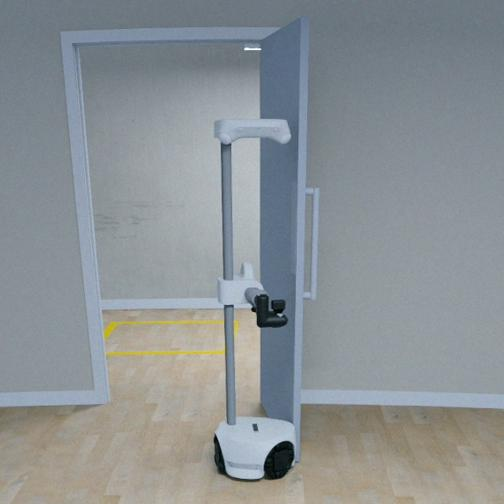

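Request:
{"name": "move", "arguments": {"blocking": false, "r2": {"base":{"translate_m":0.4,"strafe_m":0.08},"pace":"slow","contact_limits":{"translate_m":0.7}}, "cameras": []}}

Request:
{"name": "wait", "arguments": {"seconds": 7, "cameras": ["r2_head_camera","r1_head_camera"]}}

Scene clock: 435.00 s.
earlier move: r1 contact_stop; r2 done
move: r2 moving
r1.base_odometry: x=-2.472 y=-0.471 heading=-2.337
r1.turned_by_wheels: +0.000
r1.turned_by_imu: +0.000
r1.base_tilt: forward=-1.6 right=+1.3
r1.lidar_m: 2.60 2.24 1.89 1.89 0.25 0.31 - 1.43 2.15 2.82 3.26 2.65
r1.base_status: strafe_m contact_stop (by the wheels' count: +0.005 of +0.250)
r1.joint_positions: lift_m=+0.600 arm_m=+0.000 wrist_yaw_rad=+3.196 wrist_pitch_rad=+0.002 wrist_roll_rad=+0.000 gripper_m=+0.056
r1.joint_status: not commanded
r1.measured_speeds: all 0
r1.on_its_own: the wheels are slack since a contact_stop
r1.motor_effort: lift_m=+22(22) arm_m=+4(4) wheel_0=+0(1) wheel_1=+0(0) wheel_2=+0(0)
r1.servo_current: wrist_yaw_rad=33(65) wrist_pitch_rad=46(46) wrist_roll_rad=52(59) gripper_m=39(52)
r1.contact_limits: strafe_m 1
r1.hand_pose: x=-0.1219 y=+0.0716 z=+0.7774 quat_wxyz=(-0.027, -0.001, +0.000, +1.000) (m; r1's base frame)
r1.wrist_depth_mm: - 135 - - - 281 192 / - 122 135 - - 286 195 / - 123 163 - - 289 197 / 109 135 213 - - 293 198 / 137 - - - - 296 199 / 222 - 194 - 187 296 199 / - 164 1808 153 554 229 199
r2.base_odometry: x=+0.290 y=+0.511 heading=-2.829
r2.turned_by_wheels: -0.001
r2.turned_by_imu: -0.001
r2.base_tilt: forward=-0.7 right=+0.1
r2.lidar_m: 0.44 3.87 2.86 2.83 1.23 0.91 0.89 0.97 1.33 1.91 2.03 0.53
r2.base_status: translate_m moving; strafe_m moving
r2.joint_positions: lift_m=+0.688 arm_m=+0.096 wrist_yaw_rad=-0.007 wrist_pitch_rad=+0.003 wrist_roll_rad=+1.569 gripper_m=-0.029
r2.joint_status: not commanded
r2.measured_speeds: translate_m=+0.048 strafe_m=+0.010 rotate_rad=-0.003 lift_m=+0.000 arm_m=+0.000 wrist_yaw_rad=+0.000 wrist_pitch_rad=+0.000 wrist_roll_rad=+0.000
r2.on_its_own: arm_m is slack since a contact_stop
r2.motor_effort: lift_m=+21(21) arm_m=+0(0) wheel_0=-1(11) wheel_1=+7(8) wheel_2=-16(17)
r2.servo_current: wrist_yaw_rad=52(59) wrist_pitch_rad=39(46) wrist_roll_rad=33(52) gripper_m=85(91)
r2.contact_limits: translate_m 0.7
r2.hand_pose: x=+0.5545 y=-0.0896 z=+0.8650 quat_wxyz=(+0.708, +0.707, -0.002, -0.004) (m; r2's base frame)
r2.wrist_depth_mm: - - - 195 264 1618 1138 / - - - 191 253 1756 - / - - 449 184 247 809 - / - 452 455 180 239 854 - / - 455 455 175 233 820 - / - 459 185 169 180 - - / - 459 459 - 223 132 -
pictures: none
No camera images: "cameras" was empty.

Scene clock: 439.83 s.
earlier move: r2 done
r1.base_odometry: x=-2.472 y=-0.471 heading=-2.337
r1.turned_by_wheels: +0.000
r1.turned_by_imu: +0.000
r1.base_tilt: forward=-1.6 right=+1.2
r1.lidar_m: 2.22 2.22 1.91 1.90 0.25 0.30 - 1.43 2.14 2.84 3.29 2.41
r1.base_status: strafe_m contact_stop (by the wheels' count: +0.005 of +0.250)
r1.joint_positions: lift_m=+0.600 arm_m=+0.000 wrist_yaw_rad=+3.196 wrist_pitch_rad=+0.002 wrist_roll_rad=+0.000 gripper_m=+0.056
r1.joint_status: not commanded
r1.measured_speeds: all 0
r1.on_its_own: the wheels are slack since a contact_stop
r1.motor_effort: lift_m=+22(22) arm_m=+4(4) wheel_0=+0(1) wheel_1=+0(1) wheel_2=+0(0)
r1.servo_current: wrist_yaw_rad=46(72) wrist_pitch_rad=33(59) wrist_roll_rad=46(65) gripper_m=46(52)
r1.contact_limits: strafe_m 1
r1.hand_pose: x=-0.1219 y=+0.0716 z=+0.7774 quat_wxyz=(-0.027, -0.001, +0.000, +1.000) (m; r1's base frame)
r1.wrist_depth_mm: - 135 - - - 283 191 / - 122 134 - - 286 194 / - 123 163 - - 290 196 / 108 135 213 - - 291 198 / 137 - - - - 294 200 / 222 - 194 - 188 296 199 / - 164 1756 153 554 229 199
r2.base_odometry: x=-0.055 y=+0.318 heading=-2.827
r2.turned_by_wheels: +0.001
r2.turned_by_imu: +0.003
r2.base_tilt: forward=-0.6 right=+0.0
r2.lidar_m: 0.52 3.72 2.78 2.72 1.75 1.32 1.26 1.35 1.93 2.01 2.13 0.46
r2.base_status: done
r2.joint_positions: lift_m=+0.688 arm_m=+0.096 wrist_yaw_rad=+0.002 wrist_pitch_rad=+0.003 wrist_roll_rad=+1.569 gripper_m=-0.029
r2.joint_status: not commanded
r2.measured_speeds: all 0
r2.on_its_own: arm_m is slack since a contact_stop
r2.motor_effort: lift_m=+21(21) arm_m=+0(1) wheel_0=+8(15) wheel_1=+7(10) wheel_2=-4(19)
r2.servo_current: wrist_yaw_rad=46(72) wrist_pitch_rad=46(46) wrist_roll_rad=39(65) gripper_m=85(91)
r2.contact_limits: translate_m 0.7
r2.hand_pose: x=+0.5553 y=-0.0868 z=+0.8650 quat_wxyz=(+0.708, +0.707, +0.002, +0.000) (m; r2's base frame)
r2.wrist_depth_mm: - 343 342 104 160 - - / - 377 377 114 172 - - / - 430 424 119 186 - - / - - 484 131 202 - - / - - - 144 217 1708 504 / - - 186 163 177 1464 466 / - - - - - 334 1118
wait: 4.83 of 7 s (r2 has come to rest)
pictures: r1_head_camera, r2_head_camera
Images, in order (width x height): r1_head_camera 420x560, r2_head_camera 420x560.

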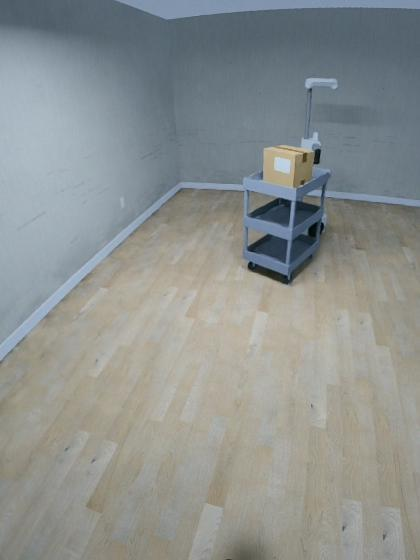

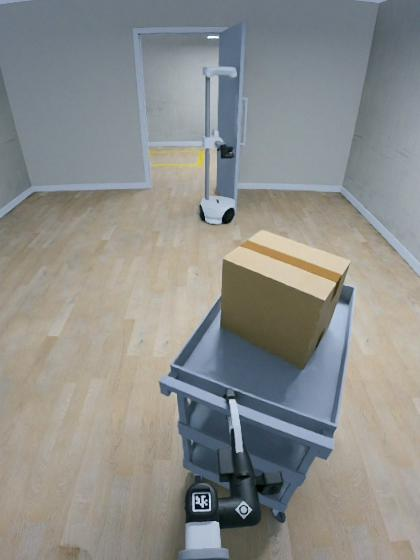

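Request:
{"name": "move", "arguments": {"blocking": false, "r2": {"base":{"translate_m":0.05,"strafe_m":-0.4},"pace":"slow","contact_limits":{"strafe_m":0.7}}, "cameras": []}}

Request:
{"name": "wait", "arguments": {"seconds": 7, "cameras": ["r2_head_camera"]}}

Scene clock: 445.37 s.
move: r2 moving
r1: as last shown
r1.base_tilt: forward=-1.6 right=+1.3
r1.lidar_m: 2.26 2.22 1.88 1.88 0.25 0.28 - 1.44 2.15 2.83 3.28 2.41
r1.on_its_own: the wheels are slack since a contact_stop
r1.motor_effort: lift_m=+22(22) arm_m=+4(4) wheel_0=+0(1) wheel_1=+0(0) wheel_2=+0(0)
r1.servo_current: wrist_yaw_rad=52(65) wrist_pitch_rad=39(46) wrist_roll_rad=46(65) gripper_m=46(46)
r1.contact_limits: strafe_m 1
r1.wrist_depth_mm: - 135 - - - 282 193 / - 122 135 - - 286 195 / - 124 163 - - 290 197 / 109 135 212 - - 294 198 / 137 - - - - 294 199 / 221 - 195 - 187 296 199 / - 164 1756 153 559 229 199
r2.base_odometry: x=-0.061 y=+0.330 heading=-2.827
r2.turned_by_wheels: +0.001
r2.turned_by_imu: +0.001
r2.base_tilt: forward=-0.6 right=+0.1
r2.lidar_m: 0.55 3.75 2.78 2.73 1.74 1.34 1.26 1.35 1.92 2.01 2.12 0.46
r2.base_status: translate_m moving; strafe_m moving
r2.joint_positions: lift_m=+0.688 arm_m=+0.096 wrist_yaw_rad=+0.006 wrist_pitch_rad=+0.003 wrist_roll_rad=+1.569 gripper_m=-0.029
r2.joint_status: not commanded
r2.measured_speeds: translate_m=+0.007 strafe_m=-0.052 rotate_rad=+0.001 lift_m=+0.000 arm_m=+0.000 wrist_yaw_rad=+0.014 wrist_pitch_rad=+0.000 wrist_roll_rad=+0.000
r2.on_its_own: arm_m is slack since a contact_stop
r2.motor_effort: lift_m=+21(21) arm_m=+0(0) wheel_0=+17(18) wheel_1=-4(5) wheel_2=-3(6)
r2.servo_current: wrist_yaw_rad=46(59) wrist_pitch_rad=46(46) wrist_roll_rad=39(52) gripper_m=78(91)
r2.contact_limits: strafe_m 0.7
r2.hand_pose: x=+0.5557 y=-0.0856 z=+0.8650 quat_wxyz=(+0.708, +0.707, +0.003, +0.001) (m; r2's base frame)
r2.wrist_depth_mm: - 342 338 102 156 - - / - 375 377 109 169 - - / - 433 427 116 185 - - / - - 480 128 199 - - / - - - 141 218 1661 500 / - - 187 160 179 1618 462 / - - - - 262 334 1118
pictures: none
No camera images: "cameras" was empty.

Scene clock: 450.10 s.
earlier move: r2 done
r1.base_odometry: x=-2.472 y=-0.471 heading=-2.337
r1.turned_by_wheels: +0.000
r1.turned_by_imu: +0.000
r1.base_tilt: forward=-1.6 right=+1.3
r1.lidar_m: 2.18 2.23 1.89 1.91 0.25 0.30 - 1.42 2.14 2.84 3.29 4.70
r1.base_status: not commanded
r1.joint_positions: lift_m=+0.600 arm_m=+0.000 wrist_yaw_rad=+3.196 wrist_pitch_rad=+0.002 wrist_roll_rad=+0.000 gripper_m=+0.056
r1.joint_status: not commanded
r1.measured_speeds: all 0
r1.on_its_own: the wheels are slack since a contact_stop
r1.motor_effort: lift_m=+22(22) arm_m=+4(4) wheel_0=+0(1) wheel_1=+0(0) wheel_2=+0(0)
r1.servo_current: wrist_yaw_rad=46(72) wrist_pitch_rad=46(52) wrist_roll_rad=52(72) gripper_m=46(46)
r1.contact_limits: strafe_m 1
r1.hand_pose: x=-0.1219 y=+0.0716 z=+0.7774 quat_wxyz=(-0.027, -0.001, +0.000, +1.000) (m; r1's base frame)
r1.wrist_depth_mm: - 135 - - - 282 193 / - 122 135 - - 286 195 / - 123 163 - - 290 197 / 109 135 213 - - 294 197 / 137 - - - - 294 199 / 221 - 193 - 187 294 199 / - 164 1808 153 559 229 199
r2.base_odometry: x=-0.226 y=+0.682 heading=-2.827
r2.turned_by_wheels: -0.001
r2.turned_by_imu: +0.003
r2.base_tilt: forward=-0.7 right=+0.0
r2.lidar_m: 0.50 4.24 3.21 3.08 1.86 1.40 1.31 1.43 1.68 1.62 1.71 0.49
r2.base_status: done
r2.joint_positions: lift_m=+0.688 arm_m=+0.096 wrist_yaw_rad=+0.007 wrist_pitch_rad=+0.003 wrist_roll_rad=+1.569 gripper_m=-0.029
r2.joint_status: not commanded
r2.measured_speeds: all 0
r2.on_its_own: arm_m is slack since a contact_stop
r2.motor_effort: lift_m=+21(21) arm_m=+0(0) wheel_0=+6(19) wheel_1=-5(8) wheel_2=-2(6)
r2.servo_current: wrist_yaw_rad=59(72) wrist_pitch_rad=46(52) wrist_roll_rad=59(65) gripper_m=85(91)
r2.contact_limits: strafe_m 0.7
r2.hand_pose: x=+0.5557 y=-0.0854 z=+0.8650 quat_wxyz=(+0.708, +0.707, +0.004, +0.001) (m; r2's base frame)
r2.wrist_depth_mm: - - - 146 203 699 - / - 402 404 151 209 - - / - 424 421 154 215 809 - / - 455 445 159 221 842 - / - - 480 166 228 - - / - - 186 169 179 559 - / - - - - 242 1576 466
wait: 4.73 of 7 s (r2 has come to rest)
pictures: r2_head_camera
Images, in order (width x height): r2_head_camera 420x560.

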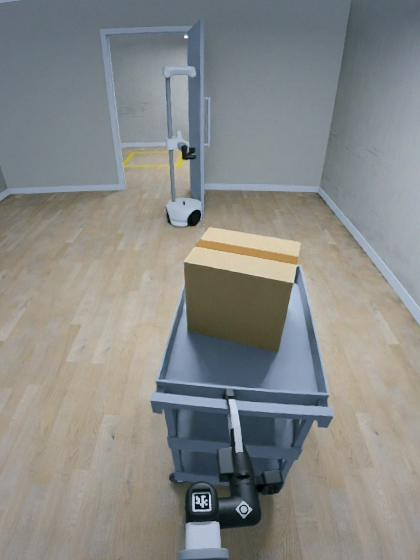

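Request:
{"name": "move", "arguments": {"blocking": false, "r2": {"base":{"strafe_m":-0.5},"pace":"slow","contact_limits":{"strafe_m":0.7}}, "cameras": []}}

Request:
{"name": "wait", "arguments": {"seconds": 8, "cameras": []}}

Request:
{"name": "move", "arguments": {"blocking": false, "r2": {"base":{"rotate_rad":0.3},"pace":"slow","contact_limits":{"rotate_rad":0.8}}, "cameras": []}}

Request:
{"name": "wait", "arguments": {"seconds": 3, "cameras": ["r2_head_camera"]}}

Scene clock: 460.67 s.
move: r2 moving
r1: as last shown
r1.lidar_m: 2.19 2.21 1.89 1.89 0.25 0.29 - 1.42 2.13 2.83 3.29 4.70
r1.on_its_own: the wheels are slack since a contact_stop
r1.motor_effort: lift_m=+22(22) arm_m=+4(4) wheel_0=+0(0) wheel_1=+0(0) wheel_2=+0(0)
r1.servo_current: wrist_yaw_rad=46(72) wrist_pitch_rad=39(46) wrist_roll_rad=46(59) gripper_m=46(52)
r1.contact_limits: strafe_m 1
r1.wrist_depth_mm: - 135 - - - 282 193 / - 122 134 - - 285 195 / - 124 163 - - 290 197 / 109 135 214 - - 293 198 / 137 - - - - 293 199 / 222 - 193 - 188 294 198 / - 163 1808 154 559 229 199
r2.base_odometry: x=-0.231 y=+0.696 heading=-2.827
r2.turned_by_wheels: +0.000
r2.turned_by_imu: +0.001
r2.base_tilt: forward=-0.6 right=+0.0
r2.lidar_m: 0.50 4.23 3.22 3.10 1.82 1.37 1.35 1.43 1.63 1.61 1.69 0.49
r2.base_status: strafe_m moving
r2.joint_positions: lift_m=+0.688 arm_m=+0.096 wrist_yaw_rad=+0.007 wrist_pitch_rad=+0.003 wrist_roll_rad=+1.569 gripper_m=-0.029
r2.joint_status: not commanded
r2.measured_speeds: translate_m=+0.000 strafe_m=-0.056 rotate_rad=-0.001 lift_m=+0.000 arm_m=+0.000 wrist_yaw_rad=+0.000 wrist_pitch_rad=+0.000 wrist_roll_rad=+0.000
r2.on_its_own: arm_m is slack since a contact_stop
r2.motor_effort: lift_m=+21(21) arm_m=+0(0) wheel_0=+13(13) wheel_1=-6(8) wheel_2=-1(1)
r2.servo_current: wrist_yaw_rad=52(59) wrist_pitch_rad=46(46) wrist_roll_rad=59(59) gripper_m=91(91)
r2.contact_limits: strafe_m 0.7
r2.hand_pose: x=+0.5557 y=-0.0854 z=+0.8650 quat_wxyz=(+0.708, +0.707, +0.004, +0.001) (m; r2's base frame)
r2.wrist_depth_mm: - - - 147 204 741 - / - 402 404 152 209 - - / - 424 418 155 214 809 - / - 459 449 159 221 831 - / - - 477 166 229 - - / - - 186 169 179 539 - / - - - - 241 1576 473
pictures: none
No camera images: "cameras" was empty.

Scene clock: 466.30 s.
earlier move: r2 done
r1.base_odometry: x=-2.472 y=-0.471 heading=-2.337
r1.turned_by_wheels: +0.000
r1.turned_by_imu: +0.000
r1.base_tilt: forward=-1.6 right=+1.2
r1.lidar_m: 2.26 2.21 1.88 1.91 0.25 0.29 - 1.42 2.15 2.84 3.27 4.72
r1.base_status: not commanded
r1.joint_positions: lift_m=+0.600 arm_m=+0.000 wrist_yaw_rad=+3.196 wrist_pitch_rad=+0.002 wrist_roll_rad=+0.000 gripper_m=+0.056
r1.joint_status: not commanded
r1.measured_speeds: all 0
r1.on_its_own: the wheels are slack since a contact_stop
r1.motor_effort: lift_m=+22(22) arm_m=+4(4) wheel_0=+0(1) wheel_1=+0(0) wheel_2=+0(0)
r1.servo_current: wrist_yaw_rad=65(78) wrist_pitch_rad=33(52) wrist_roll_rad=46(72) gripper_m=39(52)
r1.contact_limits: strafe_m 1
r1.hand_pose: x=-0.1219 y=+0.0716 z=+0.7774 quat_wxyz=(-0.027, -0.001, +0.000, +1.000) (m; r1's base frame)
r1.wrist_depth_mm: - 135 - - - 282 192 / - 122 135 - - 286 195 / - 123 163 - - 290 196 / 109 135 213 - - 293 198 / 137 - - - - 294 200 / 221 - 194 - 188 297 199 / - 164 1756 153 554 229 198
r2.base_odometry: x=-0.381 y=+1.157 heading=-2.827
r2.turned_by_wheels: +0.000
r2.turned_by_imu: +0.003
r2.base_tilt: forward=-0.6 right=+0.0
r2.lidar_m: 0.41 0.52 3.68 3.60 1.88 1.42 1.37 1.44 1.15 1.12 1.18 0.55
r2.base_status: done
r2.joint_positions: lift_m=+0.688 arm_m=+0.096 wrist_yaw_rad=+0.007 wrist_pitch_rad=+0.003 wrist_roll_rad=+1.569 gripper_m=-0.029
r2.joint_status: not commanded
r2.measured_speeds: all 0
r2.on_its_own: arm_m is slack since a contact_stop
r2.motor_effort: lift_m=+21(21) arm_m=+0(1) wheel_0=+6(13) wheel_1=-6(9) wheel_2=+2(4)
r2.servo_current: wrist_yaw_rad=59(72) wrist_pitch_rad=39(46) wrist_roll_rad=46(65) gripper_m=85(91)
r2.contact_limits: strafe_m 0.7
r2.hand_pose: x=+0.5557 y=-0.0854 z=+0.8650 quat_wxyz=(+0.708, +0.707, +0.004, +0.001) (m; r2's base frame)
r2.wrist_depth_mm: - - - 296 329 334 334 / - - - 286 306 1661 1160 / - - - 210 279 1661 521 / - - - 196 257 768 - / - 455 449 183 241 820 - / - 442 186 169 178 - - / - 430 427 - 216 - -
wait: 5.63 of 8 s (r2 has come to rest)
pictures: none
No camera images: "cameras" was empty.

Scene clock: 466.80 s.
move: r2 moving
r1: as last shown
r1.base_tilt: forward=-1.6 right=+1.3
r1.lidar_m: 2.25 2.23 1.90 1.89 0.25 0.32 - 1.44 2.14 2.84 3.28 4.73
r1.on_its_own: the wheels are slack since a contact_stop
r1.servo_current: wrist_yaw_rad=46(65) wrist_pitch_rad=46(46) wrist_roll_rad=46(59) gripper_m=39(46)
r1.contact_limits: strafe_m 1
r1.wrist_depth_mm: - 135 - - - 281 192 / - 122 135 - - 286 195 / - 124 163 - - 290 196 / 108 135 213 - - 293 198 / 137 - - - - 293 199 / 222 - 194 - 187 296 198 / - 164 1708 153 559 229 198
r2.base_odometry: x=-0.381 y=+1.158 heading=-2.704
r2.turned_by_wheels: +0.123
r2.turned_by_imu: +0.119
r2.base_tilt: forward=-0.7 right=+0.1
r2.lidar_m: 0.44 4.46 3.63 3.33 1.66 1.38 1.36 1.40 1.13 1.12 1.27 0.53
r2.base_status: rotate_rad moving
r2.joint_positions: lift_m=+0.688 arm_m=+0.096 wrist_yaw_rad=-0.016 wrist_pitch_rad=+0.003 wrist_roll_rad=+1.569 gripper_m=-0.029
r2.joint_status: not commanded
r2.measured_speeds: translate_m=+0.000 strafe_m=+0.001 rotate_rad=+0.483 lift_m=+0.000 arm_m=+0.000 wrist_yaw_rad=-0.055 wrist_pitch_rad=+0.000 wrist_roll_rad=+0.000
r2.on_its_own: arm_m is slack since a contact_stop
r2.motor_effort: lift_m=+21(21) arm_m=+0(0) wheel_0=-13(15) wheel_1=-9(10) wheel_2=-20(20)
r2.servo_current: wrist_yaw_rad=98(98) wrist_pitch_rad=39(46) wrist_roll_rad=46(52) gripper_m=85(91)
r2.contact_limits: rotate_rad 0.8
r2.hand_pose: x=+0.5537 y=-0.0919 z=+0.8650 quat_wxyz=(+0.708, +0.707, -0.004, -0.007) (m; r2's base frame)
r2.wrist_depth_mm: - - - 291 312 1366 336 / - - - 213 283 1618 488 / - - - 200 266 1808 - / - - 459 187 249 831 - / - 449 449 178 236 842 - / - 442 186 168 179 - - / - - 430 - 215 - -
pictures: none
No camera images: "cameras" was empty.

Scene clock: 467.67 s.
earlier move: r2 done
r1.base_odometry: x=-2.472 y=-0.471 heading=-2.337
r1.turned_by_wheels: +0.000
r1.turned_by_imu: +0.000
r1.base_tilt: forward=-1.6 right=+1.3
r1.lidar_m: 2.25 2.23 1.89 1.89 0.25 0.29 - 1.42 2.14 2.83 3.25 4.74
r1.base_status: not commanded
r1.joint_positions: lift_m=+0.600 arm_m=+0.000 wrist_yaw_rad=+3.196 wrist_pitch_rad=+0.002 wrist_roll_rad=+0.000 gripper_m=+0.056
r1.joint_status: not commanded
r1.measured_speeds: all 0
r1.on_its_own: the wheels are slack since a contact_stop
r1.motor_effort: lift_m=+22(22) arm_m=+4(4) wheel_0=+0(1) wheel_1=+0(0) wheel_2=+0(0)
r1.servo_current: wrist_yaw_rad=52(72) wrist_pitch_rad=39(46) wrist_roll_rad=46(65) gripper_m=46(46)
r1.contact_limits: strafe_m 1
r1.hand_pose: x=-0.1219 y=+0.0716 z=+0.7774 quat_wxyz=(-0.027, -0.001, +0.000, +1.000) (m; r1's base frame)
r1.wrist_depth_mm: - 135 - - - 283 193 / - 122 134 - - 285 195 / - 123 163 - - 289 197 / 109 135 212 - - 291 198 / 137 - - - - 294 200 / 222 - 194 - 188 294 198 / - 164 1756 153 559 229 200
r2.base_odometry: x=-0.381 y=+1.157 heading=-2.528
r2.turned_by_wheels: +0.176
r2.turned_by_imu: +0.169
r2.base_tilt: forward=-0.7 right=+0.1
r2.lidar_m: 0.49 4.02 3.60 2.45 1.54 1.35 1.37 1.27 1.13 1.15 1.38 0.50
r2.base_status: done
r2.joint_positions: lift_m=+0.688 arm_m=+0.096 wrist_yaw_rad=+0.001 wrist_pitch_rad=+0.003 wrist_roll_rad=+1.569 gripper_m=-0.029
r2.joint_status: not commanded
r2.measured_speeds: all 0
r2.on_its_own: arm_m is slack since a contact_stop
r2.motor_effort: lift_m=+21(21) arm_m=+0(1) wheel_0=-3(15) wheel_1=-5(10) wheel_2=-8(22)
r2.servo_current: wrist_yaw_rad=46(104) wrist_pitch_rad=46(46) wrist_roll_rad=46(59) gripper_m=91(91)
r2.contact_limits: rotate_rad 0.8
r2.hand_pose: x=+0.5551 y=-0.0872 z=+0.8650 quat_wxyz=(+0.708, +0.707, +0.001, -0.001) (m; r2's base frame)
r2.wrist_depth_mm: - - - 163 221 1618 - / - - - 164 223 741 - / - 427 424 166 226 820 - / - 452 445 167 228 831 - / - 473 466 169 229 - - / - - 186 170 179 - - / - - - - 234 1499 500
wait: 0.87 of 3 s (r2 has come to rest)
pictures: r2_head_camera
Images, in order (width x height): r2_head_camera 420x560.

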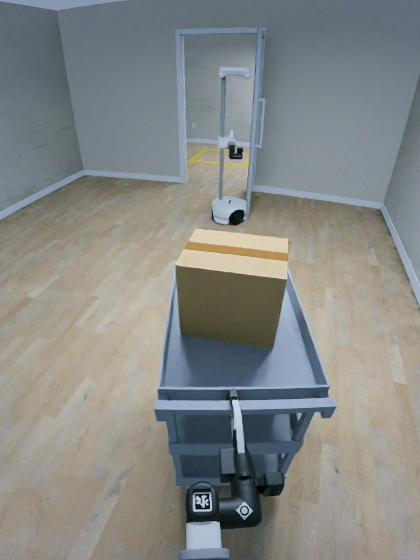

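Request:
{"name": "move", "arguments": {"blocking": false, "r2": {"base":{"translate_m":0.3},"pace":"slow","contact_limits":{"translate_m":0.7}}, "cameras": []}}

Request:
{"name": "wait", "arguments": {"seconds": 6, "cameras": ["r2_head_camera"]}}

Scene clock: 477.93 s.
move: r2 moving
r1: as last shown
r1.lidar_m: 2.23 2.23 1.91 1.89 0.25 0.31 - 1.44 2.14 2.83 3.28 4.71
r1.on_its_own: the wheels are slack since a contact_stop
r1.motor_effort: lift_m=+21(22) arm_m=+4(4) wheel_0=+0(0) wheel_1=+0(0) wheel_2=+0(0)
r1.servo_current: wrist_yaw_rad=46(59) wrist_pitch_rad=39(52) wrist_roll_rad=46(72) gripper_m=39(46)
r1.contact_limits: strafe_m 1
r1.wrist_depth_mm: - 134 - - - 283 193 / - 122 135 - - 286 194 / - 124 163 - - 289 197 / 109 135 213 - - 291 198 / 137 - - - - 296 199 / 221 - 194 - 188 296 199 / - 164 1708 153 559 229 198
r2.base_odometry: x=-0.391 y=+1.150 heading=-2.528
r2.turned_by_wheels: +0.000
r2.turned_by_imu: +0.000
r2.base_tilt: forward=-0.7 right=+0.1
r2.lidar_m: 0.48 4.03 3.59 2.45 1.55 1.37 1.41 1.24 1.11 1.14 1.39 0.50
r2.base_status: translate_m moving
r2.joint_positions: lift_m=+0.688 arm_m=+0.096 wrist_yaw_rad=-0.001 wrist_pitch_rad=+0.003 wrist_roll_rad=+1.569 gripper_m=-0.029
r2.joint_status: not commanded
r2.measured_speeds: translate_m=+0.049 strafe_m=+0.000 rotate_rad=+0.001 lift_m=+0.000 arm_m=+0.000 wrist_yaw_rad=+0.000 wrist_pitch_rad=+0.000 wrist_roll_rad=+0.000
r2.on_its_own: arm_m is slack since a contact_stop
r2.motor_effort: lift_m=+21(21) arm_m=+0(1) wheel_0=+10(10) wheel_1=+8(8) wheel_2=-16(16)
r2.servo_current: wrist_yaw_rad=46(52) wrist_pitch_rad=46(46) wrist_roll_rad=59(59) gripper_m=85(85)
r2.contact_limits: translate_m 0.7
r2.hand_pose: x=+0.5550 y=-0.0877 z=+0.8650 quat_wxyz=(+0.708, +0.707, +0.001, -0.001) (m; r2's base frame)
r2.wrist_depth_mm: - - - 160 219 1618 - / - - - 162 221 750 - / - 427 421 164 224 831 - / - 449 445 166 225 831 - / - 469 462 167 229 - - / - - 186 169 179 - - / - - - - 234 1499 492
pictures: none
No camera images: "cameras" was empty.

Scene clock: 481.70 s.
earlier move: r2 done
r1.base_odometry: x=-2.472 y=-0.471 heading=-2.337
r1.turned_by_wheels: +0.000
r1.turned_by_imu: +0.000
r1.base_tilt: forward=-1.6 right=+1.3
r1.lidar_m: 1.94 2.24 1.88 1.90 0.25 0.30 - 1.43 2.14 2.83 3.25 4.72
r1.base_status: not commanded
r1.joint_positions: lift_m=+0.600 arm_m=+0.000 wrist_yaw_rad=+3.196 wrist_pitch_rad=+0.002 wrist_roll_rad=+0.000 gripper_m=+0.056
r1.joint_status: not commanded
r1.measured_speeds: all 0
r1.on_its_own: the wheels are slack since a contact_stop
r1.motor_effort: lift_m=+22(22) arm_m=+4(4) wheel_0=+0(1) wheel_1=+0(0) wheel_2=+0(0)
r1.servo_current: wrist_yaw_rad=52(72) wrist_pitch_rad=46(52) wrist_roll_rad=46(72) gripper_m=46(46)
r1.contact_limits: strafe_m 1
r1.hand_pose: x=-0.1219 y=+0.0716 z=+0.7774 quat_wxyz=(-0.027, -0.001, +0.000, +1.000) (m; r1's base frame)
r1.wrist_depth_mm: - 135 - - - 282 193 / - 122 135 - - 285 195 / - 124 162 - - 290 197 / 109 135 212 - - 293 198 / 137 - - - - 296 199 / 221 - 193 - 187 296 200 / - 164 1661 153 559 229 199
r2.base_odometry: x=-0.626 y=+0.985 heading=-2.528
r2.turned_by_wheels: +0.000
r2.turned_by_imu: +0.001
r2.base_tilt: forward=-0.7 right=+0.1
r2.lidar_m: 0.53 3.90 3.49 2.93 1.84 1.64 1.69 1.35 1.22 1.25 1.53 0.44
r2.base_status: done
r2.joint_positions: lift_m=+0.688 arm_m=+0.096 wrist_yaw_rad=-0.001 wrist_pitch_rad=+0.003 wrist_roll_rad=+1.569 gripper_m=-0.029
r2.joint_status: not commanded
r2.measured_speeds: all 0
r2.on_its_own: arm_m is slack since a contact_stop
r2.motor_effort: lift_m=+21(21) arm_m=+0(1) wheel_0=+4(14) wheel_1=+6(9) wheel_2=-7(16)
r2.servo_current: wrist_yaw_rad=46(59) wrist_pitch_rad=39(52) wrist_roll_rad=52(65) gripper_m=85(91)
r2.contact_limits: translate_m 0.7
r2.hand_pose: x=+0.5550 y=-0.0877 z=+0.8650 quat_wxyz=(+0.708, +0.707, +0.001, -0.001) (m; r2's base frame)
r2.wrist_depth_mm: - 340 336 - 148 - - / - 375 377 102 161 - - / - 442 433 108 177 - - / - - 504 122 196 - - / - - - 137 219 1576 500 / - - 185 158 178 1499 1160 / - - - - 334 332 347
wait: 3.77 of 6 s (r2 has come to rest)
pictures: r2_head_camera
Images, in order (width x height): r2_head_camera 420x560.

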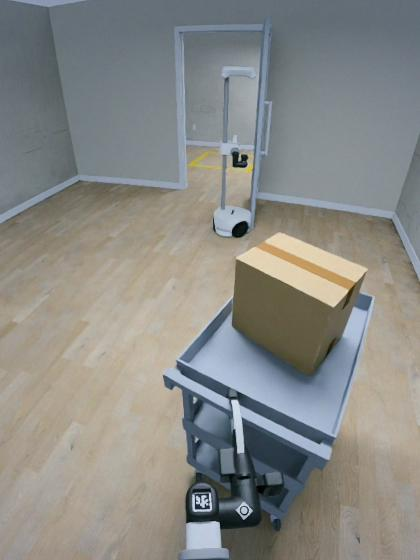

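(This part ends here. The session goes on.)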